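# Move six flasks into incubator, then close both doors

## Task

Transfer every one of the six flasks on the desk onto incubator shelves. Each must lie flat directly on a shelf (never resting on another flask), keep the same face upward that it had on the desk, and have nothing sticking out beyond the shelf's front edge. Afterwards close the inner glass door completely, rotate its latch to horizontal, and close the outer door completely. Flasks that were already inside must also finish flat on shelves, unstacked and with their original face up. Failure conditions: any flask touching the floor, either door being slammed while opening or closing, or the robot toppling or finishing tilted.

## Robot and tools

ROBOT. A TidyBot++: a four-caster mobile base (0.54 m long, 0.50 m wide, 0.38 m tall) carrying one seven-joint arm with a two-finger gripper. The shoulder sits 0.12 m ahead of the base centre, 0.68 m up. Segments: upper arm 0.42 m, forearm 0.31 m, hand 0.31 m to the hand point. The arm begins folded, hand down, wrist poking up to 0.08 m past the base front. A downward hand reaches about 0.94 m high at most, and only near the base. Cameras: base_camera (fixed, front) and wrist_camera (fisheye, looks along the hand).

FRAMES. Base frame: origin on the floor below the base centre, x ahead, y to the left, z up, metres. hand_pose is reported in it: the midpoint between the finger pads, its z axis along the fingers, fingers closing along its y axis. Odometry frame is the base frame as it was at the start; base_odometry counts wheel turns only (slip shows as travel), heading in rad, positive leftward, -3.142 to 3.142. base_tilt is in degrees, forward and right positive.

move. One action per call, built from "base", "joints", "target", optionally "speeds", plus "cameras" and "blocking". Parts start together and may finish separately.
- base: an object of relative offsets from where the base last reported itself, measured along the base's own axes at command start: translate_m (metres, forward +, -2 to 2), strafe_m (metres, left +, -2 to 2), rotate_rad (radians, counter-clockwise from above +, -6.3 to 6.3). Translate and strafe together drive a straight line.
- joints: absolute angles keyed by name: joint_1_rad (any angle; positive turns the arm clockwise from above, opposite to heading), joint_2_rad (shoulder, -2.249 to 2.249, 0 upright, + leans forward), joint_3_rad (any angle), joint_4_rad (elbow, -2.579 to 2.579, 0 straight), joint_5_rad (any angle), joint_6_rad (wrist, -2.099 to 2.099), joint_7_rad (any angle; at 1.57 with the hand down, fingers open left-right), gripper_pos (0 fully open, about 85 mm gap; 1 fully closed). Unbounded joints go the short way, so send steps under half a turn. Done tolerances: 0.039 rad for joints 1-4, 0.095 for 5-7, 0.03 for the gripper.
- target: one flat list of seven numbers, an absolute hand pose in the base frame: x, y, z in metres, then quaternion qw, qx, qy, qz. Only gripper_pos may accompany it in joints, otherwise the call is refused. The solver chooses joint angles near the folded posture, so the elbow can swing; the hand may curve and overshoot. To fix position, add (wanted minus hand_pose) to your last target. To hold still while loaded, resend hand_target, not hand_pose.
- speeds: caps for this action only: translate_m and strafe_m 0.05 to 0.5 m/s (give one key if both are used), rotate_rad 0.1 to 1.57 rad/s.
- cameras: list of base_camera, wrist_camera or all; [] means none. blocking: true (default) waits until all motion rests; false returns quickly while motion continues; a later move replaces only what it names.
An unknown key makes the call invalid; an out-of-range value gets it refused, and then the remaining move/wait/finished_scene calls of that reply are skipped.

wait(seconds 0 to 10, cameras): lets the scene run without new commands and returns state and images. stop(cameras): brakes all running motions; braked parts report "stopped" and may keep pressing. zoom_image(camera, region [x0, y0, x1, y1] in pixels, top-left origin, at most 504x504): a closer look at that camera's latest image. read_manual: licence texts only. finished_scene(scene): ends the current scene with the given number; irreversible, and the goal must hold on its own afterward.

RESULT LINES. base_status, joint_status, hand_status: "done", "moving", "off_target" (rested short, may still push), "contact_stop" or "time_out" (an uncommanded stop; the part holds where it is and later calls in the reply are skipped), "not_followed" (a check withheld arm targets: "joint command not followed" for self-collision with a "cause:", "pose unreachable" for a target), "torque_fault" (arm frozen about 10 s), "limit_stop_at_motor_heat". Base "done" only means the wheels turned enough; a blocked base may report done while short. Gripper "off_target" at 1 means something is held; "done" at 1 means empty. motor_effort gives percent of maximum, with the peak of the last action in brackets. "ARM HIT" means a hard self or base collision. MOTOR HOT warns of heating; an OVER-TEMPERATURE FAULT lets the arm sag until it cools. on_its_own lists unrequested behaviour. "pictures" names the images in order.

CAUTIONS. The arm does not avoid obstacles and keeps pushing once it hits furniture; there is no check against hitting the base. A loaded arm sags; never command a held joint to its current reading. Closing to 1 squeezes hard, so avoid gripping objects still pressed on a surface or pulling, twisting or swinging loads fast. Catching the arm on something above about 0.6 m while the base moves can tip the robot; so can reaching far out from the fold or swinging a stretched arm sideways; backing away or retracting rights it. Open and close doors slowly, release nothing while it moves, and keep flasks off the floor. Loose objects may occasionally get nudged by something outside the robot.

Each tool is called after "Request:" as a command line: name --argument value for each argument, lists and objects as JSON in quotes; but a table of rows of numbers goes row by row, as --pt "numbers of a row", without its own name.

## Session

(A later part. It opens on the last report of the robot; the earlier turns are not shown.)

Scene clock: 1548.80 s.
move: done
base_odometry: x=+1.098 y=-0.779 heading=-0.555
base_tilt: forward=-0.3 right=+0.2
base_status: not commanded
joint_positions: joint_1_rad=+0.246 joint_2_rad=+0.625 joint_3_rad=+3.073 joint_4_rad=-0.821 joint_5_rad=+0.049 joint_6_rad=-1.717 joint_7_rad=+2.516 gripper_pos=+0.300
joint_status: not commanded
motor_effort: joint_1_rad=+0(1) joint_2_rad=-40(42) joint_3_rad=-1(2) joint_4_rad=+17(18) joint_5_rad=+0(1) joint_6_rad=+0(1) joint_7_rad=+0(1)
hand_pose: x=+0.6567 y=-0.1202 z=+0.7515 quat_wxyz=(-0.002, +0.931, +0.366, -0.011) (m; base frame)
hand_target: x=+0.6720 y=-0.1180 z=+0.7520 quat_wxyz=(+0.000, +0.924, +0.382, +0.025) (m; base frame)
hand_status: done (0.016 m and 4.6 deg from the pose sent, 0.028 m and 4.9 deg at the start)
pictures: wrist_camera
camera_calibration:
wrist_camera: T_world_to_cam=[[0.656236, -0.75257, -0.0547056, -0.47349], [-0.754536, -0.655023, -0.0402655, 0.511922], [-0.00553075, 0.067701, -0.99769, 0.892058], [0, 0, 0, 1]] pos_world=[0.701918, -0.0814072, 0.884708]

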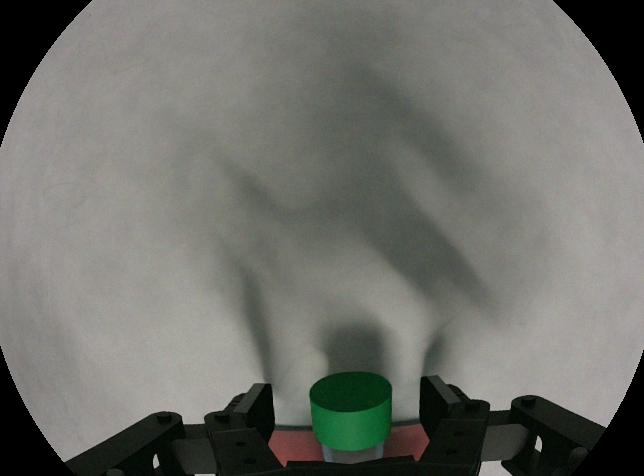

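Request:
move --joints '{"gripper_pos": 0.5}' --cameras '[]'

Request:
move --joints '{"gripper_pos": 0.59}' --cameras '["wrist_camera"]'

Request:
move --joints '{"gripper_pos": 0.66}' --cameras '[]'

Request:
move --joints '{"gripper_pos": 0.85}' --cameras '["wrist_camera"]'

Scene clock: 1556.53 s.
move: done
base_odometry: x=+1.098 y=-0.779 heading=-0.555
base_tilt: forward=-0.3 right=+0.3
base_status: not commanded
joint_positions: joint_1_rad=+0.246 joint_2_rad=+0.625 joint_3_rad=+3.073 joint_4_rad=-0.821 joint_5_rad=+0.049 joint_6_rad=-1.715 joint_7_rad=+2.516 gripper_pos=+0.500
joint_status: all done
motor_effort: joint_1_rad=+0(1) joint_2_rad=-40(41) joint_3_rad=-2(3) joint_4_rad=+17(18) joint_5_rad=+0(1) joint_6_rad=+0(1) joint_7_rad=+0(1)
hand_pose: x=+0.6573 y=-0.1204 z=+0.7514 quat_wxyz=(-0.001, +0.931, +0.366, -0.010) (m; base frame)
hand_target: x=+0.6720 y=-0.1180 z=+0.7520 quat_wxyz=(+0.000, +0.924, +0.382, +0.025) (m; base frame)
hand_status: not commanded
pictures: none
No camera images: "cameras" was empty.

Scene clock: 1557.03 s.
move: done
base_odometry: x=+1.098 y=-0.779 heading=-0.555
base_tilt: forward=-0.3 right=+0.2
base_status: not commanded
joint_positions: joint_1_rad=+0.246 joint_2_rad=+0.625 joint_3_rad=+3.073 joint_4_rad=-0.821 joint_5_rad=+0.049 joint_6_rad=-1.715 joint_7_rad=+2.516 gripper_pos=+0.590
joint_status: all done
motor_effort: joint_1_rad=+0(1) joint_2_rad=-40(41) joint_3_rad=-2(2) joint_4_rad=+17(17) joint_5_rad=+0(1) joint_6_rad=+0(1) joint_7_rad=+0(1)
hand_pose: x=+0.6574 y=-0.1204 z=+0.7514 quat_wxyz=(-0.001, +0.931, +0.366, -0.010) (m; base frame)
hand_target: x=+0.6720 y=-0.1180 z=+0.7520 quat_wxyz=(+0.000, +0.924, +0.382, +0.025) (m; base frame)
hand_status: not commanded
pictures: wrist_camera
camera_calibration:
wrist_camera: T_world_to_cam=[[0.656311, -0.75263, -0.0529563, -0.475351], [-0.754483, -0.654996, -0.0416615, 0.513427], [-0.00333047, 0.0672975, -0.997727, 0.890617], [0, 0, 0, 1]] pos_world=[0.702317, -0.081407, 0.88481]

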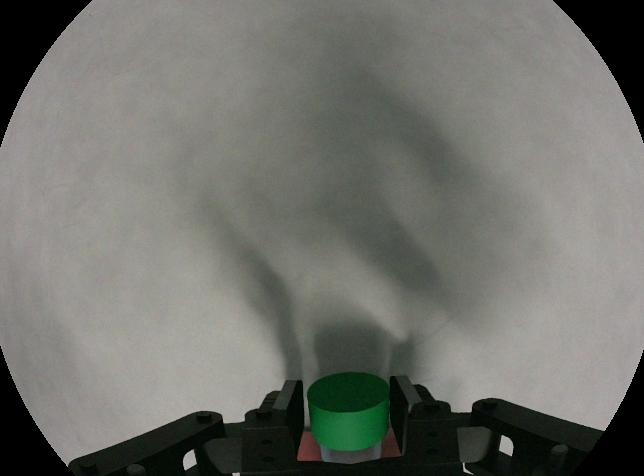

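Scene clock: 1557.50 s.
move: done
base_odometry: x=+1.098 y=-0.779 heading=-0.555
base_tilt: forward=-0.2 right=+0.2
base_status: not commanded
joint_positions: joint_1_rad=+0.246 joint_2_rad=+0.625 joint_3_rad=+3.072 joint_4_rad=-0.821 joint_5_rad=+0.049 joint_6_rad=-1.714 joint_7_rad=+2.516 gripper_pos=+0.656
joint_status: all done
motor_effort: joint_1_rad=-1(1) joint_2_rad=-41(41) joint_3_rad=-2(3) joint_4_rad=+17(18) joint_5_rad=+0(1) joint_6_rad=+0(1) joint_7_rad=+0(0)
hand_pose: x=+0.6574 y=-0.1204 z=+0.7517 quat_wxyz=(-0.001, +0.931, +0.366, -0.010) (m; base frame)
hand_target: x=+0.6720 y=-0.1180 z=+0.7520 quat_wxyz=(+0.000, +0.924, +0.382, +0.025) (m; base frame)
hand_status: not commanded
pictures: none
No camera images: "cameras" was empty.

Scene clock: 1558.10 s.
move: off_target
base_odometry: x=+1.098 y=-0.779 heading=-0.555
base_tilt: forward=-0.3 right=+0.2
base_status: not commanded
joint_positions: joint_1_rad=+0.246 joint_2_rad=+0.624 joint_3_rad=+3.072 joint_4_rad=-0.822 joint_5_rad=+0.049 joint_6_rad=-1.714 joint_7_rad=+2.516 gripper_pos=+0.684
joint_status: gripper_pos off_target (ended at +0.684, target +0.850)
motor_effort: joint_1_rad=+0(1) joint_2_rad=-41(41) joint_3_rad=-2(2) joint_4_rad=+17(18) joint_5_rad=+0(1) joint_6_rad=+0(1) joint_7_rad=+0(0)
hand_pose: x=+0.6573 y=-0.1204 z=+0.7523 quat_wxyz=(-0.001, +0.931, +0.366, -0.009) (m; base frame)
hand_target: x=+0.6720 y=-0.1180 z=+0.7520 quat_wxyz=(+0.000, +0.924, +0.382, +0.025) (m; base frame)
hand_status: not commanded
pictures: wrist_camera
camera_calibration:
wrist_camera: T_world_to_cam=[[0.656416, -0.752641, -0.0514725, -0.476495], [-0.754398, -0.655023, -0.0427618, 0.51415], [-0.00153134, 0.0669002, -0.997758, 0.890248], [0, 0, 0, 1]] pos_world=[0.702016, -0.0814067, 0.885712]

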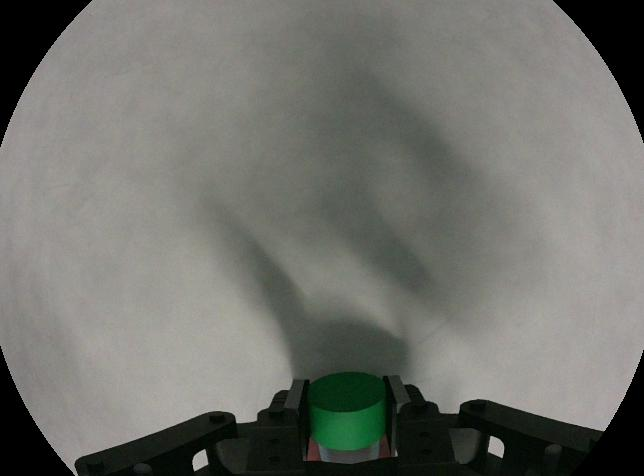

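Request:
move --target '[0.672, -0.118, 0.80, 0, 0.9235, 0.382, 0.025]' --cameras '["wrist_camera"]'

Request:
move --joints '{"joint_7_rad": 3.5}' --cameras '[]'

Request:
move --joints '{"joint_7_rad": 4.5}' --cameras '["wrist_camera"]'

Scene clock: 1565.23 s.
move: done
base_odometry: x=+1.098 y=-0.779 heading=-0.555
base_tilt: forward=-0.3 right=+0.2
base_status: not commanded
joint_positions: joint_1_rad=+0.246 joint_2_rad=+0.633 joint_3_rad=+3.072 joint_4_rad=-0.646 joint_5_rad=+0.049 joint_6_rad=-1.763 joint_7_rad=+2.516 gripper_pos=+0.684
joint_status: not commanded
motor_effort: joint_1_rad=-1(1) joint_2_rad=-42(43) joint_3_rad=-2(3) joint_4_rad=+17(18) joint_5_rad=+0(1) joint_6_rad=+1(2) joint_7_rad=+0(1)
hand_pose: x=+0.6850 y=-0.1279 z=+0.8027 quat_wxyz=(+0.030, +0.931, +0.362, +0.040) (m; base frame)
hand_target: x=+0.6720 y=-0.1180 z=+0.8000 quat_wxyz=(+0.000, +0.924, +0.382, +0.025) (m; base frame)
hand_status: done (0.017 m and 4.6 deg from the pose sent, 0.050 m and 4.4 deg at the start)
pictures: wrist_camera
camera_calibration:
wrist_camera: T_world_to_cam=[[0.651372, -0.757692, 0.0402136, -0.568461], [-0.750139, -0.651034, -0.115957, 0.588614], [0.11404, 0.0453652, -0.99244, 0.854963], [0, 0, 0, 1]] pos_world=[0.714323, -0.0862962, 0.939613]

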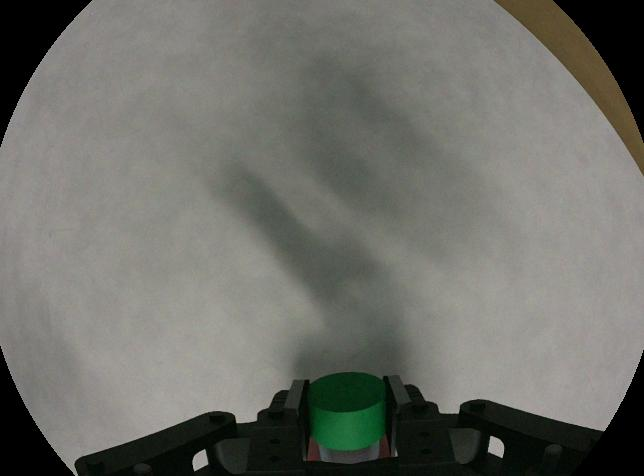

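Scene clock: 1566.87 s.
move: done
base_odometry: x=+1.098 y=-0.779 heading=-0.555
base_tilt: forward=-0.3 right=+0.2
base_status: not commanded
joint_positions: joint_1_rad=+0.246 joint_2_rad=+0.633 joint_3_rad=+3.072 joint_4_rad=-0.646 joint_5_rad=+0.049 joint_6_rad=-1.763 joint_7_rad=+3.433 gripper_pos=+0.684
joint_status: all done
motor_effort: joint_1_rad=+0(1) joint_2_rad=-41(42) joint_3_rad=-2(3) joint_4_rad=+17(18) joint_5_rad=+1(1) joint_6_rad=+1(2) joint_7_rad=+0(1)
hand_pose: x=+0.6850 y=-0.1279 z=+0.8026 quat_wxyz=(+0.045, +0.675, +0.736, +0.023) (m; base frame)
hand_target: x=+0.6720 y=-0.1180 z=+0.8000 quat_wxyz=(+0.011, +0.648, +0.761, +0.022) (m; base frame)
hand_status: not commanded
pictures: none
No camera images: "cameras" was empty.

Scene clock: 1568.53 s.
move: done
base_odometry: x=+1.098 y=-0.779 heading=-0.555
base_tilt: forward=-0.2 right=+0.2
base_status: not commanded
joint_positions: joint_1_rad=+0.246 joint_2_rad=+0.633 joint_3_rad=+3.072 joint_4_rad=-0.646 joint_5_rad=+0.049 joint_6_rad=-1.763 joint_7_rad=+4.432 gripper_pos=+0.684
joint_status: all done
motor_effort: joint_1_rad=+0(1) joint_2_rad=-41(42) joint_3_rad=-2(2) joint_4_rad=+17(18) joint_5_rad=+0(1) joint_6_rad=+1(2) joint_7_rad=+0(1)
hand_pose: x=+0.6850 y=-0.1279 z=+0.8026 quat_wxyz=(+0.050, +0.240, +0.970, -0.001) (m; base frame)
hand_target: x=+0.6720 y=-0.1180 z=+0.8000 quat_wxyz=(+0.021, +0.204, +0.979, +0.014) (m; base frame)
hand_status: not commanded
pictures: wrist_camera
camera_calibration:
wrist_camera: T_world_to_cam=[[0.495919, 0.868167, -0.0187274, -0.206743], [0.868053, -0.495042, 0.0376625, -0.623221], [0.0234265, -0.0349339, -0.999115, 0.911967], [0, 0, 0, 1]] pos_world=[0.622152, -0.097175, 0.93076]

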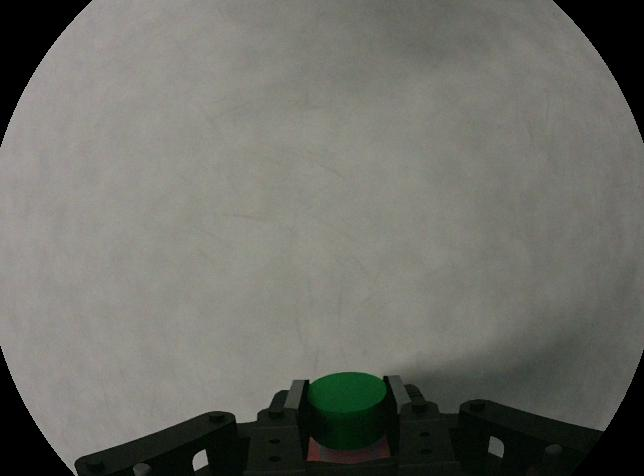

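Request:
move --target '[0.67, -0.12, 0.79, 0.038, 0.24, 0.969, 0.009]' --cameras '[]'

Request:
move --target '[0.67, -0.12, 0.765, 0.038, 0.24, 0.969, 0.009]' --cameras '["wrist_camera"]'

Scene clock: 1587.67 s.
move: done
base_odometry: x=+1.098 y=-0.779 heading=-0.555
base_tilt: forward=-0.3 right=+0.3
base_status: not commanded
joint_positions: joint_1_rad=+0.350 joint_2_rad=+0.633 joint_3_rad=+2.788 joint_4_rad=-0.728 joint_5_rad=+0.153 joint_6_rad=-1.763 joint_7_rad=+4.399 gripper_pos=+0.684
joint_status: not commanded
motor_effort: joint_1_rad=+0(1) joint_2_rad=-40(42) joint_3_rad=-4(4) joint_4_rad=+16(18) joint_5_rad=-1(1) joint_6_rad=+0(2) joint_7_rad=+0(1)
hand_pose: x=+0.6685 y=-0.1010 z=+0.7865 quat_wxyz=(+0.018, +0.204, +0.978, +0.031) (m; base frame)
hand_target: x=+0.6700 y=-0.1200 z=+0.7900 quat_wxyz=(+0.038, +0.240, +0.970, +0.009) (m; base frame)
hand_status: done (0.019 m and 5.4 deg from the pose sent, 0.021 m and 1.8 deg at the start)
pictures: none
No camera images: "cameras" was empty.

Scene clock: 1588.73 s.
move: done
base_odometry: x=+1.098 y=-0.779 heading=-0.555
base_tilt: forward=-0.3 right=+0.2
base_status: not commanded
joint_positions: joint_1_rad=+0.375 joint_2_rad=+0.620 joint_3_rad=+2.763 joint_4_rad=-0.835 joint_5_rad=+0.162 joint_6_rad=-1.705 joint_7_rad=+4.388 gripper_pos=+0.684
joint_status: not commanded
motor_effort: joint_1_rad=-1(1) joint_2_rad=-40(42) joint_3_rad=-4(5) joint_4_rad=+17(18) joint_5_rad=+0(1) joint_6_rad=+0(1) joint_7_rad=+0(1)
hand_pose: x=+0.6580 y=-0.0999 z=+0.7624 quat_wxyz=(+0.003, +0.204, +0.979, +0.029) (m; base frame)
hand_target: x=+0.6700 y=-0.1200 z=+0.7650 quat_wxyz=(+0.038, +0.240, +0.970, +0.009) (m; base frame)
hand_status: done (0.024 m and 6.3 deg from the pose sent, 0.029 m and 5.4 deg at the start)
pictures: wrist_camera
camera_calibration:
wrist_camera: T_world_to_cam=[[0.427714, 0.903804, 0.0141168, -0.195015], [0.902247, -0.425925, -0.0673688, -0.519909], [-0.0548755, 0.0415514, -0.997628, 0.931498], [0, 0, 0, 1]] pos_world=[0.603613, -0.0838917, 0.897016]

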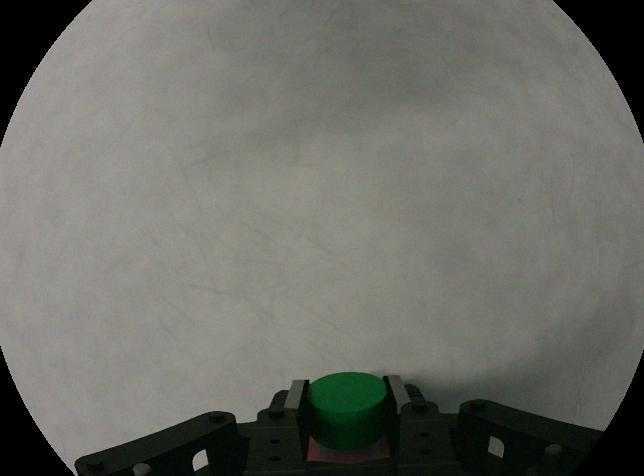

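Request:
move --target '[0.67, -0.13, 0.765, 0.043, 0.24, 0.969, -0.020]' --cameras '[]'

Scene clock: 1596.07 s.
move: done
base_odometry: x=+1.098 y=-0.779 heading=-0.555
base_tilt: forward=-0.3 right=+0.2
base_status: not commanded
joint_positions: joint_1_rad=+0.372 joint_2_rad=+0.618 joint_3_rad=+2.768 joint_4_rad=-0.838 joint_5_rad=+0.207 joint_6_rad=-1.700 joint_7_rad=+4.388 gripper_pos=+0.684
joint_status: not commanded
motor_effort: joint_1_rad=+0(1) joint_2_rad=-40(40) joint_3_rad=-4(5) joint_4_rad=+17(18) joint_5_rad=+0(1) joint_6_rad=+0(1) joint_7_rad=+0(0)
hand_pose: x=+0.6573 y=-0.1140 z=+0.7615 quat_wxyz=(+0.007, +0.207, +0.978, +0.005) (m; base frame)
hand_target: x=+0.6700 y=-0.1300 z=+0.7650 quat_wxyz=(+0.043, +0.240, +0.970, -0.020) (m; base frame)
hand_status: done (0.021 m and 6.4 deg from the pose sent, 0.033 m and 8.4 deg at the start)
pictures: none
No camera images: "cameras" was empty.

Request:
move --target '[0.67, -0.13, 0.754, 0.045, 0.24, 0.969, -0.025]' --cameras '[]'

Request:
move --target '[0.67, -0.13, 0.748, 0.047, 0.24, 0.969, -0.027]' --cameras '["wrist_camera"]'

Scene clock: 1603.23 s.
move: done
base_odometry: x=+1.098 y=-0.779 heading=-0.555
base_tilt: forward=-0.3 right=+0.3
base_status: not commanded
joint_positions: joint_1_rad=+0.372 joint_2_rad=+0.604 joint_3_rad=+2.768 joint_4_rad=-0.886 joint_5_rad=+0.215 joint_6_rad=-1.656 joint_7_rad=+4.376 gripper_pos=+0.684
joint_status: not commanded
motor_effort: joint_1_rad=+0(1) joint_2_rad=-39(40) joint_3_rad=-3(5) joint_4_rad=+16(17) joint_5_rad=+0(1) joint_6_rad=+0(1) joint_7_rad=+0(1)
hand_pose: x=+0.6572 y=-0.1132 z=+0.7546 quat_wxyz=(+0.013, +0.208, +0.978, -0.001) (m; base frame)
hand_target: x=+0.6700 y=-0.1300 z=+0.7540 quat_wxyz=(+0.045, +0.240, +0.969, -0.025) (m; base frame)
hand_status: done (0.021 m and 5.9 deg from the pose sent, 0.022 m and 6.8 deg at the start)
pictures: none
No camera images: "cameras" was empty.

Scene clock: 1603.87 s.
move: done
base_odometry: x=+1.098 y=-0.779 heading=-0.555
base_tilt: forward=-0.3 right=+0.2
base_status: not commanded
joint_positions: joint_1_rad=+0.372 joint_2_rad=+0.593 joint_3_rad=+2.768 joint_4_rad=-0.910 joint_5_rad=+0.220 joint_6_rad=-1.632 joint_7_rad=+4.369 gripper_pos=+0.684
joint_status: not commanded
motor_effort: joint_1_rad=+0(0) joint_2_rad=-37(39) joint_3_rad=-4(4) joint_4_rad=+16(17) joint_5_rad=+1(1) joint_6_rad=+1(1) joint_7_rad=+0(1)
hand_pose: x=+0.6577 y=-0.1132 z=+0.7530 quat_wxyz=(+0.019, +0.210, +0.978, -0.004) (m; base frame)
hand_target: x=+0.6700 y=-0.1300 z=+0.7480 quat_wxyz=(+0.047, +0.240, +0.969, -0.027) (m; base frame)
hand_status: done (0.021 m and 5.5 deg from the pose sent, 0.022 m and 6.2 deg at the start)
pictures: wrist_camera
camera_calibration:
wrist_camera: T_world_to_cam=[[0.439689, 0.897154, -0.0422905, -0.148897], [0.897378, -0.440776, -0.0207203, -0.559514], [-0.03723, -0.0288401, -0.99889, 0.903947], [0, 0, 0, 1]] pos_world=[0.601218, -0.0869667, 0.885054]

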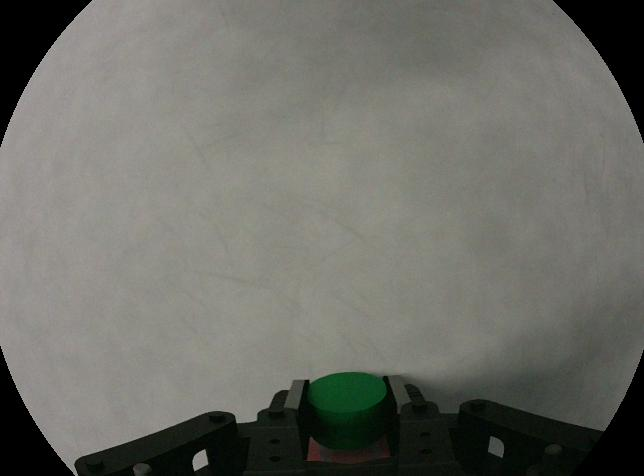

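Contact. Release gently and lift.

Request:
move --joints '{"gripper_pos": 0.62}' --cameras '[]'

Request:
move --joints '{"gripper_pos": 0.4}' --cameras '["wrist_camera"]'

Request:
move --target '[0.67, -0.13, 0.80, 0.04, 0.24, 0.969, -0.02]' --cameras '["wrist_camera"]'

Scene clock: 1607.53 s.
move: done
base_odometry: x=+1.098 y=-0.779 heading=-0.555
base_tilt: forward=-0.3 right=+0.3
base_status: not commanded
joint_positions: joint_1_rad=+0.372 joint_2_rad=+0.593 joint_3_rad=+2.768 joint_4_rad=-0.912 joint_5_rad=+0.220 joint_6_rad=-1.631 joint_7_rad=+4.369 gripper_pos=+0.620
joint_status: all done
motor_effort: joint_1_rad=+0(1) joint_2_rad=-39(39) joint_3_rad=-4(5) joint_4_rad=+17(18) joint_5_rad=+0(1) joint_6_rad=+0(1) joint_7_rad=+0(1)
hand_pose: x=+0.6573 y=-0.1130 z=+0.7522 quat_wxyz=(+0.018, +0.210, +0.978, -0.004) (m; base frame)
hand_target: x=+0.6700 y=-0.1300 z=+0.7480 quat_wxyz=(+0.047, +0.240, +0.969, -0.027) (m; base frame)
hand_status: not commanded
pictures: none
No camera images: "cameras" was empty.

Scene clock: 1608.17 s.
move: done
base_odometry: x=+1.098 y=-0.779 heading=-0.555
base_tilt: forward=-0.2 right=+0.3
base_status: not commanded
joint_positions: joint_1_rad=+0.372 joint_2_rad=+0.593 joint_3_rad=+2.768 joint_4_rad=-0.912 joint_5_rad=+0.220 joint_6_rad=-1.631 joint_7_rad=+4.369 gripper_pos=+0.400
joint_status: all done
motor_effort: joint_1_rad=+0(1) joint_2_rad=-38(39) joint_3_rad=-4(5) joint_4_rad=+17(18) joint_5_rad=+0(1) joint_6_rad=+0(1) joint_7_rad=+0(1)
hand_pose: x=+0.6573 y=-0.1130 z=+0.7522 quat_wxyz=(+0.019, +0.210, +0.978, -0.004) (m; base frame)
hand_target: x=+0.6700 y=-0.1300 z=+0.7480 quat_wxyz=(+0.047, +0.240, +0.969, -0.027) (m; base frame)
hand_status: not commanded
pictures: wrist_camera
camera_calibration:
wrist_camera: T_world_to_cam=[[0.439225, 0.897355, -0.0428545, -0.148224], [0.897551, -0.440367, -0.0219073, -0.558279], [-0.0385303, -0.0288418, -0.998841, 0.903981], [0, 0, 0, 1]] pos_world=[0.601018, -0.0867658, 0.884351]

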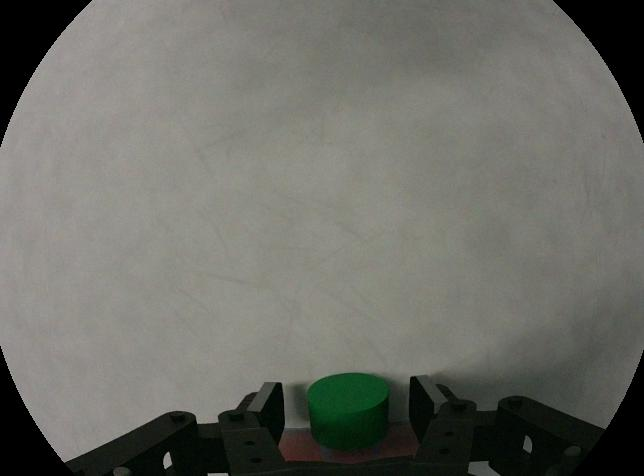

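Scene clock: 1609.43 s.
move: done
base_odometry: x=+1.098 y=-0.779 heading=-0.555
base_tilt: forward=-0.2 right=+0.2
base_status: not commanded
joint_positions: joint_1_rad=+0.353 joint_2_rad=+0.605 joint_3_rad=+2.790 joint_4_rad=-0.717 joint_5_rad=+0.220 joint_6_rad=-1.699 joint_7_rad=+4.369 gripper_pos=+0.400
joint_status: not commanded
motor_effort: joint_1_rad=+0(1) joint_2_rad=-39(40) joint_3_rad=-3(4) joint_4_rad=+17(18) joint_5_rad=+1(1) joint_6_rad=+1(2) joint_7_rad=+0(1)
hand_pose: x=+0.6849 y=-0.1259 z=+0.8071 quat_wxyz=(+0.073, +0.229, +0.971, +0.001) (m; base frame)
hand_target: x=+0.6700 y=-0.1300 z=+0.8000 quat_wxyz=(+0.040, +0.240, +0.970, -0.020) (m; base frame)
hand_status: done (0.017 m and 4.6 deg from the pose sent, 0.052 m and 4.7 deg at the start)
pictures: wrist_camera
camera_calibration:
wrist_camera: T_world_to_cam=[[0.476884, 0.878957, -0.0040139, -0.205866], [0.876312, -0.475084, 0.0798282, -0.659465], [0.0682586, -0.0415862, -0.996801, 0.883139], [0, 0, 0, 1]] pos_world=[0.615789, -0.0956281, 0.932131]

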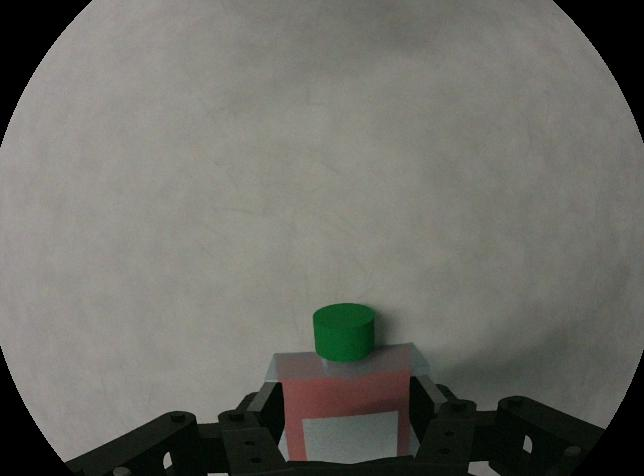

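Request:
move --base '{"strafe_m": 0.28}' --speeds '{"strafe_m": 0.3}' --cameras '["base_camera"]'

Request:
move --joints '{"joint_7_rad": 2.8}' --cameras '[]'

Request:
move --target '[0.69, 0.12, 0.82, 0, 0.985, -0.174, 0]' --joints '{"gripper_pos": 0.3}' --cameras '["wrist_camera"]'

Scene clock: 1631.97 s.
move: done
base_odometry: x=+1.245 y=-0.541 heading=-0.555
base_tilt: forward=-0.3 right=+0.3
base_status: done
joint_positions: joint_1_rad=+0.334 joint_2_rad=+0.610 joint_3_rad=+2.796 joint_4_rad=-0.716 joint_5_rad=+0.220 joint_6_rad=-1.699 joint_7_rad=+4.369 gripper_pos=+0.400
joint_status: not commanded
motor_effort: joint_1_rad=+0(4) joint_2_rad=-39(41) joint_3_rad=-3(5) joint_4_rad=+16(18) joint_5_rad=+0(1) joint_6_rad=+1(2) joint_7_rad=+0(1)
hand_pose: x=+0.6874 y=-0.1180 z=+0.8041 quat_wxyz=(+0.070, +0.222, +0.973, +0.000) (m; base frame)
hand_target: x=+0.6700 y=-0.1300 z=+0.8000 quat_wxyz=(+0.040, +0.240, +0.970, -0.020) (m; base frame)
hand_status: not commanded
pictures: base_camera

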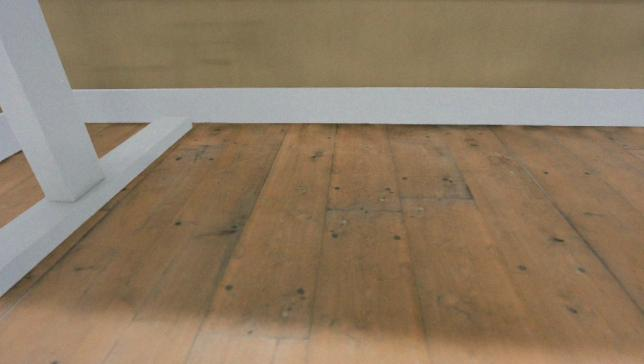

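Scene clock: 1634.07 s.
move: done
base_odometry: x=+1.245 y=-0.541 heading=-0.555
base_tilt: forward=-0.4 right=+0.2
base_status: not commanded
joint_positions: joint_1_rad=+0.334 joint_2_rad=+0.610 joint_3_rad=+2.796 joint_4_rad=-0.716 joint_5_rad=+0.220 joint_6_rad=-1.699 joint_7_rad=+2.868 gripper_pos=+0.400
joint_status: all done
motor_effort: joint_1_rad=+0(1) joint_2_rad=-40(40) joint_3_rad=-4(4) joint_4_rad=+17(18) joint_5_rad=+0(1) joint_6_rad=+1(2) joint_7_rad=+0(1)
hand_pose: x=+0.6874 y=-0.1180 z=+0.8041 quat_wxyz=(+0.051, +0.826, +0.560, +0.048) (m; base frame)
hand_target: x=+0.6700 y=-0.1300 z=+0.8000 quat_wxyz=(+0.043, +0.850, +0.524, +0.014) (m; base frame)
hand_status: not commanded
pictures: none
No camera images: "cameras" was empty.

Scene clock: 1644.63 s.
move: time_out
base_odometry: x=+1.245 y=-0.541 heading=-0.555
base_tilt: forward=-0.3 right=+0.2
base_status: not commanded
joint_positions: joint_1_rad=-0.202 joint_2_rad=+0.961 joint_3_rad=+3.208 joint_4_rad=+0.042 joint_5_rad=-0.048 joint_6_rad=-2.018 joint_7_rad=+1.073 gripper_pos=+0.300
joint_status: all done
motor_effort: joint_1_rad=+0(3) joint_2_rad=-48(52) joint_3_rad=-2(4) joint_4_rad=+15(18) joint_5_rad=+0(2) joint_6_rad=+2(3) joint_7_rad=+0(1)
hand_pose: x=+0.7649 y=+0.1292 z=+0.8077 quat_wxyz=(-0.027, +0.983, -0.150, +0.099) (m; base frame)
hand_target: x=+0.7591 y=+0.1298 z=+0.8073 quat_wxyz=(-0.027, +0.984, -0.152, +0.090) (m; base frame)
hand_status: time_out (0.076 m and 12.0 deg from the pose sent, 0.239 m and 88.6 deg at the start; a joint's target at an end of its range on 246 of 300 steps)
pictures: wrist_camera
camera_calibration:
wrist_camera: T_world_to_cam=[[-0.309699, -0.941719, -0.131348, 0.47144], [-0.91145, 0.333371, -0.241087, 0.913784], [0.270824, 0.0450523, -0.961574, 0.694277], [0, 0, 0, 1]] pos_world=[0.790846, 0.108056, 0.949823]

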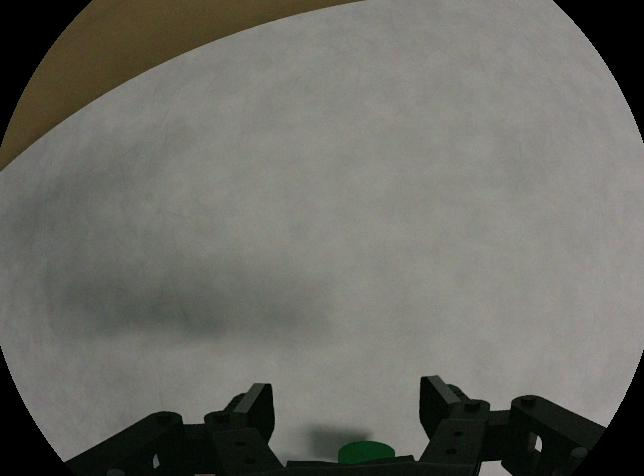

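Request:
move --base '{"translate_m": 0.09}' --speeds '{"translate_m": 0.2}' --cameras '["base_camera"]'

Request:
move --target '[0.64, 0.12, 0.82, 0, 0.985, -0.174, 0]' --cameras '["wrist_camera"]'

Scene clock: 1673.50 s.
move: time_out
base_odometry: x=+1.319 y=-0.587 heading=-0.556
base_tilt: forward=-0.4 right=+0.2
base_status: translate_m time_out (by the wheels' count: +0.087 of +0.090)
joint_positions: joint_1_rad=-0.199 joint_2_rad=+0.857 joint_3_rad=+3.208 joint_4_rad=+0.055 joint_5_rad=-0.048 joint_6_rad=-2.018 joint_7_rad=+1.073 gripper_pos=+0.300
joint_status: not commanded
motor_effort: joint_1_rad=-1(7) joint_2_rad=-28(49) joint_3_rad=-1(3) joint_4_rad=+15(26) joint_5_rad=+0(2) joint_6_rad=+3(4) joint_7_rad=+0(1)
hand_pose: x=+0.7499 y=+0.1241 z=+0.8797 quat_wxyz=(-0.047, +0.976, -0.151, +0.153) (m; base frame)
hand_target: x=+0.7591 y=+0.1298 z=+0.8073 quat_wxyz=(-0.027, +0.984, -0.152, +0.090) (m; base frame)
hand_status: not commanded
pictures: base_camera

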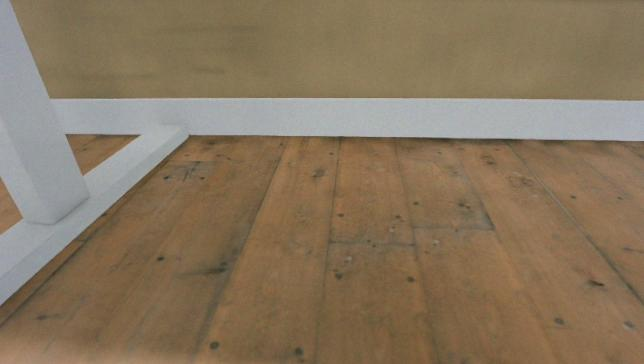

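not run: a stop that you did not command came earlier in this reply.

Request:
move --base '{"translate_m": -0.08}' --speeds '{"translate_m": 0.2}' --cameras '[]'

Request:
move --target '[0.60, 0.08, 0.84, 0, 0.985, -0.174, 0]' --cameras '["wrist_camera"]'

Scene clock: 1678.50 s.
move: done
base_odometry: x=+1.252 y=-0.545 heading=-0.555
base_tilt: forward=-0.3 right=+0.2
base_status: done
joint_positions: joint_1_rad=-0.200 joint_2_rad=+0.961 joint_3_rad=+3.208 joint_4_rad=+0.047 joint_5_rad=-0.048 joint_6_rad=-2.018 joint_7_rad=+1.073 gripper_pos=+0.300
joint_status: not commanded
motor_effort: joint_1_rad=+0(3) joint_2_rad=-48(57) joint_3_rad=-1(2) joint_4_rad=+15(18) joint_5_rad=+0(1) joint_6_rad=+2(3) joint_7_rad=+0(1)
hand_pose: x=+0.7656 y=+0.1279 z=+0.8098 quat_wxyz=(-0.028, +0.983, -0.151, +0.101) (m; base frame)
hand_target: x=+0.7591 y=+0.1298 z=+0.8073 quat_wxyz=(-0.027, +0.984, -0.152, +0.090) (m; base frame)
hand_status: not commanded
pictures: none
No camera images: "cameras" was empty.

Scene clock: 1680.53 s.
move: off_target
base_odometry: x=+1.252 y=-0.545 heading=-0.555
base_tilt: forward=-0.3 right=+0.2
base_status: not commanded
joint_positions: joint_1_rad=-0.200 joint_2_rad=+1.128 joint_3_rad=+3.061 joint_4_rad=+0.793 joint_5_rad=+0.221 joint_6_rad=-2.025 joint_7_rad=+1.164 gripper_pos=+0.300
joint_status: not commanded
motor_effort: joint_1_rad=+0(1) joint_2_rad=-44(49) joint_3_rad=-1(2) joint_4_rad=+10(16) joint_5_rad=+0(1) joint_6_rad=+6(6) joint_7_rad=+1(1)
hand_pose: x=+0.8140 y=+0.0853 z=+0.9368 quat_wxyz=(-0.081, +0.909, -0.175, +0.369) (m; base frame)
hand_target: x=+0.8009 y=+0.0774 z=+0.9135 quat_wxyz=(-0.055, +0.925, -0.163, +0.339) (m; base frame)
hand_status: off_target (0.235 m and 44.4 deg from the pose sent, 0.175 m and 12.3 deg at the start; a joint's target at an end of its range on 53 of 53 steps)
pictures: wrist_camera
camera_calibration:
wrist_camera: T_world_to_cam=[[-0.248151, -0.91176, -0.327283, 0.593233], [-0.614166, 0.409348, -0.67471, 1.162], [0.749147, 0.0335759, -0.661552, 0.137703], [0, 0, 0, 1]] pos_world=[0.75771, 0.0606019, 1.06926]

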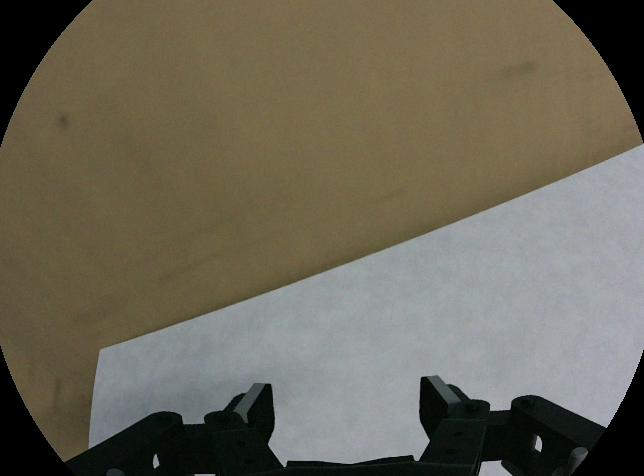

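Request:
move --joints '{"joint_1_rad": -0.2, "joint_2_rad": 0.45, "joint_3_rad": 3.14, "joint_4_rad": -0.75, "joint_5_rad": 0.0, "joint_6_rad": -1.85, "joint_7_rad": 1.02}' --cameras '[]'

Request:
move --base '{"translate_m": 0.07}' --speeds '{"translate_m": 0.1}' --cameras '["wrist_camera"]'

Scene clock: 1691.50 s.
move: done
base_odometry: x=+1.252 y=-0.545 heading=-0.555
base_tilt: forward=-0.2 right=+0.2
base_status: not commanded
joint_positions: joint_1_rad=-0.200 joint_2_rad=+0.466 joint_3_rad=+3.117 joint_4_rad=-0.722 joint_5_rad=+0.060 joint_6_rad=-1.921 joint_7_rad=+1.089 gripper_pos=+0.300
joint_status: all done
motor_effort: joint_1_rad=+0(1) joint_2_rad=-35(48) joint_3_rad=-1(3) joint_4_rad=+16(17) joint_5_rad=+1(2) joint_6_rad=+1(7) joint_7_rad=+0(2)
hand_pose: x=+0.6012 y=+0.0899 z=+0.8648 quat_wxyz=(+0.016, +0.990, -0.140, +0.023) (m; base frame)
hand_target: x=+0.6130 y=+0.1021 z=+0.8646 quat_wxyz=(-0.017, +0.984, -0.174, +0.042) (m; base frame)
hand_status: not commanded
pictures: none
No camera images: "cameras" was empty.

Scene clock: 1692.77 s.
move: done
base_odometry: x=+1.311 y=-0.582 heading=-0.556
base_tilt: forward=-0.3 right=+0.2
base_status: done
joint_positions: joint_1_rad=-0.200 joint_2_rad=+0.457 joint_3_rad=+3.119 joint_4_rad=-0.723 joint_5_rad=+0.058 joint_6_rad=-1.916 joint_7_rad=+1.089 gripper_pos=+0.300
joint_status: not commanded
motor_effort: joint_1_rad=+0(1) joint_2_rad=-34(38) joint_3_rad=-1(2) joint_4_rad=+16(17) joint_5_rad=+1(1) joint_6_rad=+1(2) joint_7_rad=+0(1)
hand_pose: x=+0.6009 y=+0.0898 z=+0.8687 quat_wxyz=(+0.013, +0.990, -0.141, +0.029) (m; base frame)
hand_target: x=+0.6130 y=+0.1021 z=+0.8646 quat_wxyz=(-0.017, +0.984, -0.174, +0.042) (m; base frame)
hand_status: not commanded
pictures: wrist_camera
camera_calibration:
wrist_camera: T_world_to_cam=[[-0.30699, -0.951309, -0.0277171, 0.300831], [-0.943618, 0.30804, -0.121225, 0.709634], [0.123861, -0.0110606, -0.992238, 0.919144], [0, 0, 0, 1]] pos_world=[0.64813, 0.0777536, 1.00637]

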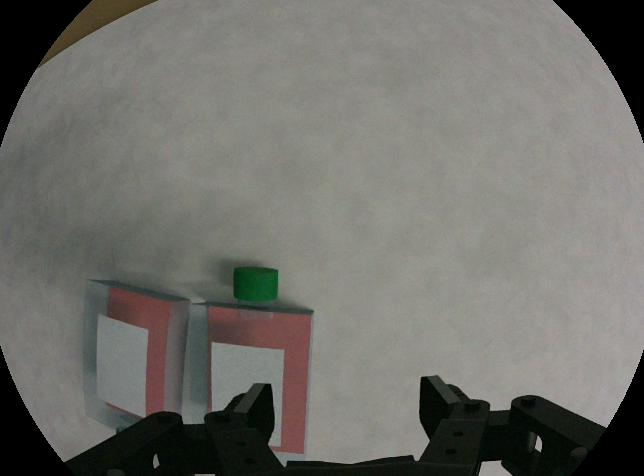

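Request:
move --target '[0.672, 0.128, 0.82, 0, 0.985, -0.174, 0.025]' --cameras '["wrist_camera"]'

Scene clock: 1699.47 s.
move: done
base_odometry: x=+1.311 y=-0.582 heading=-0.556
base_tilt: forward=-0.3 right=+0.2
base_status: not commanded
joint_positions: joint_1_rad=-0.243 joint_2_rad=+0.675 joint_3_rad=+3.213 joint_4_rad=-0.523 joint_5_rad=+0.015 joint_6_rad=-1.916 joint_7_rad=+1.085 gripper_pos=+0.300
joint_status: not commanded
motor_effort: joint_1_rad=+0(1) joint_2_rad=-41(44) joint_3_rad=-1(2) joint_4_rad=+16(18) joint_5_rad=+1(1) joint_6_rad=+1(1) joint_7_rad=+0(1)
hand_pose: x=+0.6734 y=+0.1074 z=+0.8139 quat_wxyz=(+0.023, +0.988, -0.152, +0.023) (m; base frame)
hand_target: x=+0.6720 y=+0.1280 z=+0.8200 quat_wxyz=(+0.000, +0.984, -0.174, +0.025) (m; base frame)
hand_status: done (0.022 m and 3.7 deg from the pose sent, 0.094 m and 4.1 deg at the start)
pictures: wrist_camera
camera_calibration:
wrist_camera: T_world_to_cam=[[-0.328171, -0.944596, -0.00651306, 0.33464], [-0.93818, 0.326731, -0.114306, 0.754649], [0.110101, -0.0314017, -0.993424, 0.868393], [0, 0, 0, 1]] pos_world=[0.722204, 0.0968015, 0.951124]

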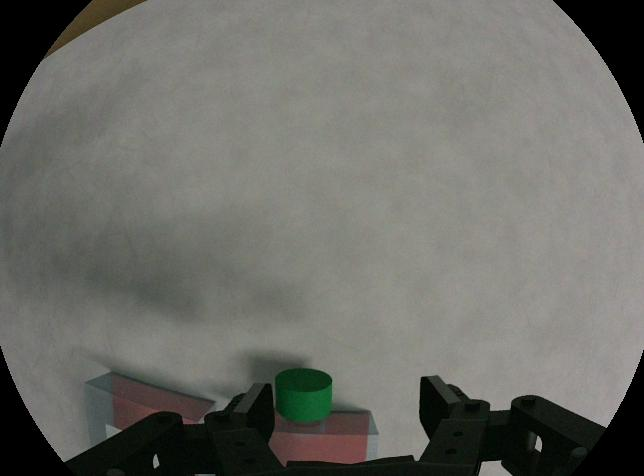

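Request:
move --target '[0.668, 0.143, 0.80, 0, 0.985, -0.174, 0.025]' --cameras '["wrist_camera"]'

Scene clock: 1704.90 s.
move: done
base_odometry: x=+1.311 y=-0.582 heading=-0.556
base_tilt: forward=-0.3 right=+0.2
base_status: not commanded
joint_positions: joint_1_rad=-0.278 joint_2_rad=+0.659 joint_3_rad=+3.215 joint_4_rad=-0.605 joint_5_rad=+0.015 joint_6_rad=-1.889 joint_7_rad=+1.058 gripper_pos=+0.300
joint_status: not commanded
motor_effort: joint_1_rad=+0(1) joint_2_rad=-41(42) joint_3_rad=-1(1) joint_4_rad=+16(17) joint_5_rad=+1(1) joint_6_rad=+0(1) joint_7_rad=+1(1)
hand_pose: x=+0.6594 y=+0.1230 z=+0.7986 quat_wxyz=(+0.029, +0.989, -0.148, +0.006) (m; base frame)
hand_target: x=+0.6680 y=+0.1430 z=+0.8000 quat_wxyz=(+0.000, +0.984, -0.174, +0.025) (m; base frame)
hand_status: done (0.022 m and 5.0 deg from the pose sent, 0.039 m and 3.7 deg at the start)
pictures: wrist_camera
camera_calibration:
wrist_camera: T_world_to_cam=[[-0.322169, -0.946604, 0.0121758, 0.326036], [-0.943797, 0.320158, -0.0821301, 0.71346], [0.0738465, -0.0379512, -0.996547, 0.882416], [0, 0, 0, 1]] pos_world=[0.713238, 0.113696, 0.933996]

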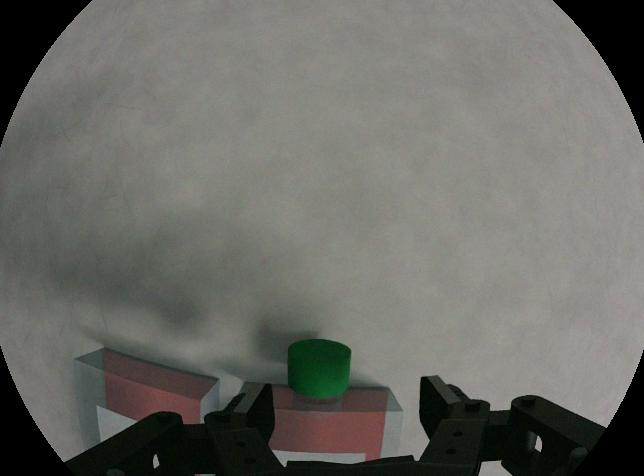

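Request:
move --base '{"translate_m": 0.006, "strafe_m": 0.011}' --joints '{"gripper_pos": 0.38}' --target '[0.670, 0.143, 0.778, 0, 0.985, -0.174, 0.028]' --cameras '["wrist_camera"]'

Scene clock: 1717.43 s.
move: done
base_odometry: x=+1.322 y=-0.576 heading=-0.557
base_tilt: forward=-0.3 right=+0.2
base_status: done
joint_positions: joint_1_rad=-0.288 joint_2_rad=+0.638 joint_3_rad=+3.217 joint_4_rad=-0.713 joint_5_rad=+0.015 joint_6_rad=-1.803 joint_7_rad=+1.058 gripper_pos=+0.380
joint_status: all done
motor_effort: joint_1_rad=+0(4) joint_2_rad=-41(43) joint_3_rad=-1(2) joint_4_rad=+16(18) joint_5_rad=+1(1) joint_6_rad=+0(1) joint_7_rad=+0(1)
hand_pose: x=+0.6586 y=+0.1264 z=+0.7772 quat_wxyz=(+0.030, +0.989, -0.144, +0.006) (m; base frame)
hand_target: x=+0.6700 y=+0.1430 z=+0.7780 quat_wxyz=(+0.000, +0.984, -0.174, +0.028) (m; base frame)
hand_status: done (0.020 m and 5.5 deg from the pose sent, 0.031 m and 5.2 deg at the start)
pictures: wrist_camera
camera_calibration:
wrist_camera: T_world_to_cam=[[-0.314162, -0.94928, 0.0130573, 0.323622], [-0.946553, 0.312142, -0.0812732, 0.712124], [0.0730753, -0.0378924, -0.996606, 0.861872], [0, 0, 0, 1]] pos_world=[0.712751, 0.117582, 0.912598]

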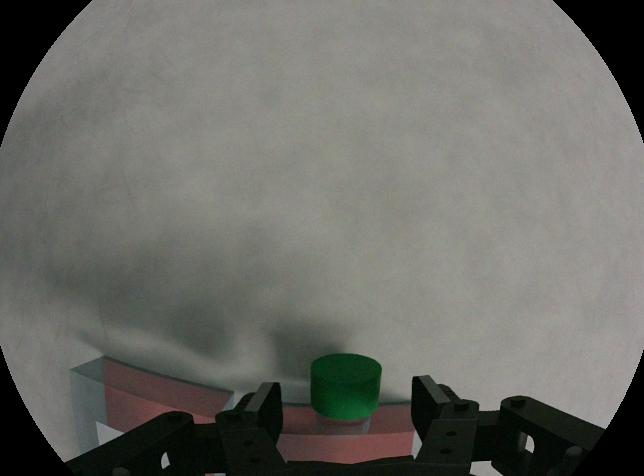

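Request:
move --target '[0.670, 0.143, 0.753, -0.005, 0.985, -0.174, 0.028]' --cameras '["wrist_camera"]'

Scene clock: 1724.00 s.
move: done
base_odometry: x=+1.322 y=-0.576 heading=-0.557
base_tilt: forward=-0.4 right=+0.2
base_status: not commanded
joint_positions: joint_1_rad=-0.288 joint_2_rad=+0.620 joint_3_rad=+3.217 joint_4_rad=-0.825 joint_5_rad=+0.015 joint_6_rad=-1.705 joint_7_rad=+1.058 gripper_pos=+0.380
joint_status: not commanded
motor_effort: joint_1_rad=-1(1) joint_2_rad=-40(42) joint_3_rad=-1(1) joint_4_rad=+17(18) joint_5_rad=+1(1) joint_6_rad=+0(1) joint_7_rad=+0(1)
hand_pose: x=+0.6589 y=+0.1247 z=+0.7526 quat_wxyz=(+0.029, +0.989, -0.143, +0.007) (m; base frame)
hand_target: x=+0.6700 y=+0.1430 z=+0.7530 quat_wxyz=(-0.005, +0.984, -0.174, +0.028) (m; base frame)
hand_status: done (0.021 m and 5.8 deg from the pose sent, 0.032 m and 5.9 deg at the start)
pictures: wrist_camera
camera_calibration:
wrist_camera: T_world_to_cam=[[-0.313394, -0.949564, 0.0106527, 0.323725], [-0.946571, 0.311468, -0.0836075, 0.712795], [0.0760727, -0.0362856, -0.996442, 0.834916], [0, 0, 0, 1]] pos_world=[0.71265, 0.11568, 0.888091]

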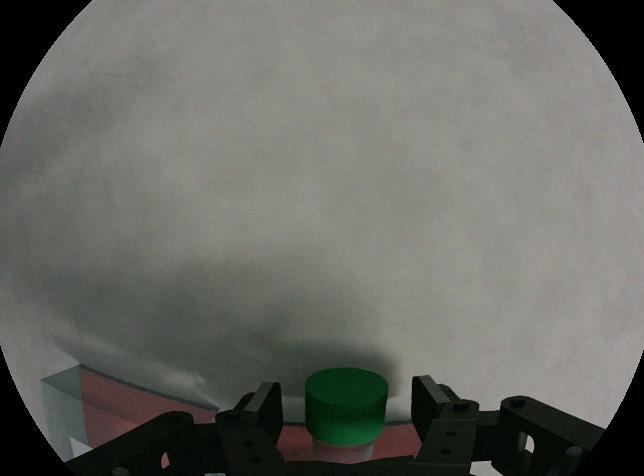

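Good. Close and lift.

Request:
move --joints '{"gripper_pos": 0.5}' --cameras '[]'

Request:
move --joints '{"gripper_pos": 0.59}' --cameras '["wrist_camera"]'

Request:
move --joints '{"gripper_pos": 0.66}' --cameras '[]'

Request:
move --joints '{"gripper_pos": 0.85}' --cameras '["wrist_camera"]'

Request:
move --target '[0.662, 0.143, 0.80, -0.005, 0.985, -0.174, 0.028]' --cameras '["wrist_camera"]'

Scene clock: 1729.67 s.
move: done
base_odometry: x=+1.322 y=-0.576 heading=-0.557
base_tilt: forward=-0.3 right=+0.2
base_status: not commanded
joint_positions: joint_1_rad=-0.288 joint_2_rad=+0.620 joint_3_rad=+3.217 joint_4_rad=-0.825 joint_5_rad=+0.015 joint_6_rad=-1.703 joint_7_rad=+1.058 gripper_pos=+0.500
joint_status: all done
motor_effort: joint_1_rad=+0(1) joint_2_rad=-41(41) joint_3_rad=+0(1) joint_4_rad=+17(18) joint_5_rad=+1(1) joint_6_rad=+0(1) joint_7_rad=+1(1)
hand_pose: x=+0.6597 y=+0.1249 z=+0.7527 quat_wxyz=(+0.028, +0.989, -0.143, +0.008) (m; base frame)
hand_target: x=+0.6700 y=+0.1430 z=+0.7530 quat_wxyz=(-0.005, +0.984, -0.174, +0.028) (m; base frame)
hand_status: not commanded
pictures: none
No camera images: "cameras" was empty.

Scene clock: 1730.17 s.
move: done
base_odometry: x=+1.322 y=-0.576 heading=-0.557
base_tilt: forward=-0.3 right=+0.2
base_status: not commanded
joint_positions: joint_1_rad=-0.288 joint_2_rad=+0.620 joint_3_rad=+3.217 joint_4_rad=-0.825 joint_5_rad=+0.015 joint_6_rad=-1.703 joint_7_rad=+1.058 gripper_pos=+0.590
joint_status: all done
motor_effort: joint_1_rad=+0(1) joint_2_rad=-40(41) joint_3_rad=-1(1) joint_4_rad=+16(18) joint_5_rad=+1(1) joint_6_rad=+0(1) joint_7_rad=+0(0)
hand_pose: x=+0.6597 y=+0.1249 z=+0.7527 quat_wxyz=(+0.028, +0.989, -0.143, +0.008) (m; base frame)
hand_target: x=+0.6700 y=+0.1430 z=+0.7530 quat_wxyz=(-0.005, +0.984, -0.174, +0.028) (m; base frame)
hand_status: not commanded
pictures: wrist_camera
camera_calibration:
wrist_camera: T_world_to_cam=[[-0.313251, -0.949626, 0.009183, 0.325153], [-0.946406, 0.311358, -0.0858585, 0.715052], [0.0786743, -0.0355861, -0.996265, 0.83299], [0, 0, 0, 1]] pos_world=[0.713049, 0.115779, 0.888286]

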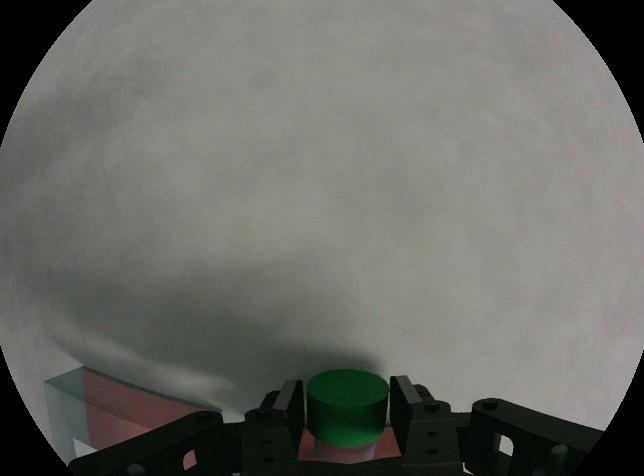

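Scene clock: 1730.63 s.
move: done
base_odometry: x=+1.322 y=-0.576 heading=-0.557
base_tilt: forward=-0.3 right=+0.2
base_status: not commanded
joint_positions: joint_1_rad=-0.288 joint_2_rad=+0.619 joint_3_rad=+3.217 joint_4_rad=-0.825 joint_5_rad=+0.015 joint_6_rad=-1.702 joint_7_rad=+1.058 gripper_pos=+0.655
joint_status: all done
motor_effort: joint_1_rad=+0(1) joint_2_rad=-41(41) joint_3_rad=-1(1) joint_4_rad=+18(18) joint_5_rad=+1(1) joint_6_rad=+0(1) joint_7_rad=+1(1)
hand_pose: x=+0.6597 y=+0.1249 z=+0.7531 quat_wxyz=(+0.028, +0.989, -0.143, +0.009) (m; base frame)
hand_target: x=+0.6700 y=+0.1430 z=+0.7530 quat_wxyz=(-0.005, +0.984, -0.174, +0.028) (m; base frame)
hand_status: not commanded
pictures: none
No camera images: "cameras" was empty.

Scene clock: 1731.23 s.
move: off_target
base_odometry: x=+1.322 y=-0.576 heading=-0.557
base_tilt: forward=-0.3 right=+0.2
base_status: not commanded
joint_positions: joint_1_rad=-0.288 joint_2_rad=+0.618 joint_3_rad=+3.217 joint_4_rad=-0.826 joint_5_rad=+0.015 joint_6_rad=-1.702 joint_7_rad=+1.058 gripper_pos=+0.684
joint_status: gripper_pos off_target (ended at +0.684, target +0.850)
motor_effort: joint_1_rad=+0(1) joint_2_rad=-41(41) joint_3_rad=-1(1) joint_4_rad=+17(18) joint_5_rad=+1(1) joint_6_rad=+0(1) joint_7_rad=+0(1)
hand_pose: x=+0.6597 y=+0.1248 z=+0.7536 quat_wxyz=(+0.028, +0.989, -0.143, +0.009) (m; base frame)
hand_target: x=+0.6700 y=+0.1430 z=+0.7530 quat_wxyz=(-0.005, +0.984, -0.174, +0.028) (m; base frame)
hand_status: not commanded
pictures: wrist_camera
camera_calibration:
wrist_camera: T_world_to_cam=[[-0.313326, -0.949612, 0.00794641, 0.326105], [-0.946205, 0.311468, -0.0876625, 0.71634], [0.0807703, -0.0349859, -0.996119, 0.832408], [0, 0, 0, 1]] pos_world=[0.712747, 0.115679, 0.889381]

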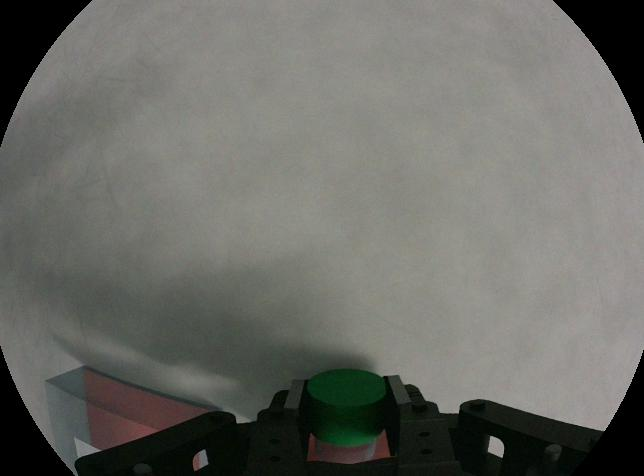

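Scene clock: 1732.33 s.
move: done
base_odometry: x=+1.322 y=-0.576 heading=-0.557
base_tilt: forward=-0.4 right=+0.1
base_status: not commanded
joint_positions: joint_1_rad=-0.288 joint_2_rad=+0.616 joint_3_rad=+3.217 joint_4_rad=-0.706 joint_5_rad=+0.015 joint_6_rad=-1.729 joint_7_rad=+1.056 gripper_pos=+0.684
joint_status: not commanded
motor_effort: joint_1_rad=+0(1) joint_2_rad=-41(43) joint_3_rad=-1(1) joint_4_rad=+17(19) joint_5_rad=+1(1) joint_6_rad=+1(1) joint_7_rad=+0(1)
hand_pose: x=+0.6803 y=+0.1313 z=+0.7932 quat_wxyz=(+0.010, +0.988, -0.144, +0.054) (m; base frame)
hand_target: x=+0.6620 y=+0.1430 z=+0.8000 quat_wxyz=(-0.005, +0.984, -0.174, +0.028) (m; base frame)
hand_status: done (0.023 m and 4.9 deg from the pose sent, 0.050 m and 5.6 deg at the start)
pictures: wrist_camera
camera_calibration:
wrist_camera: T_world_to_cam=[[-0.309918, -0.94985, -0.0416498, 0.375471], [-0.934929, 0.312426, -0.168217, 0.793407], [0.172793, -0.0131939, -0.98487, 0.796034], [0, 0, 0, 1]] pos_world=[0.720596, 0.119263, 0.933092]

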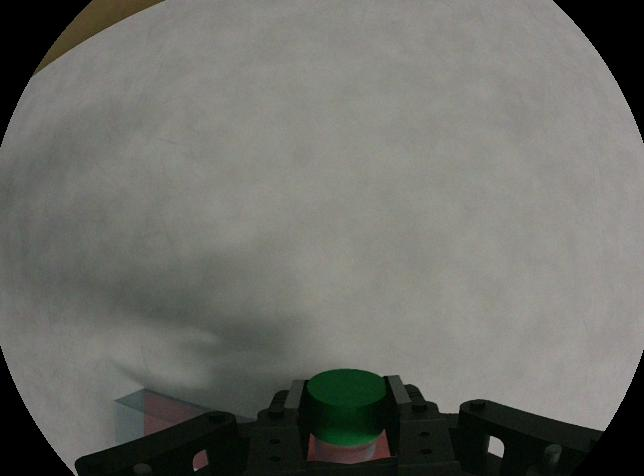

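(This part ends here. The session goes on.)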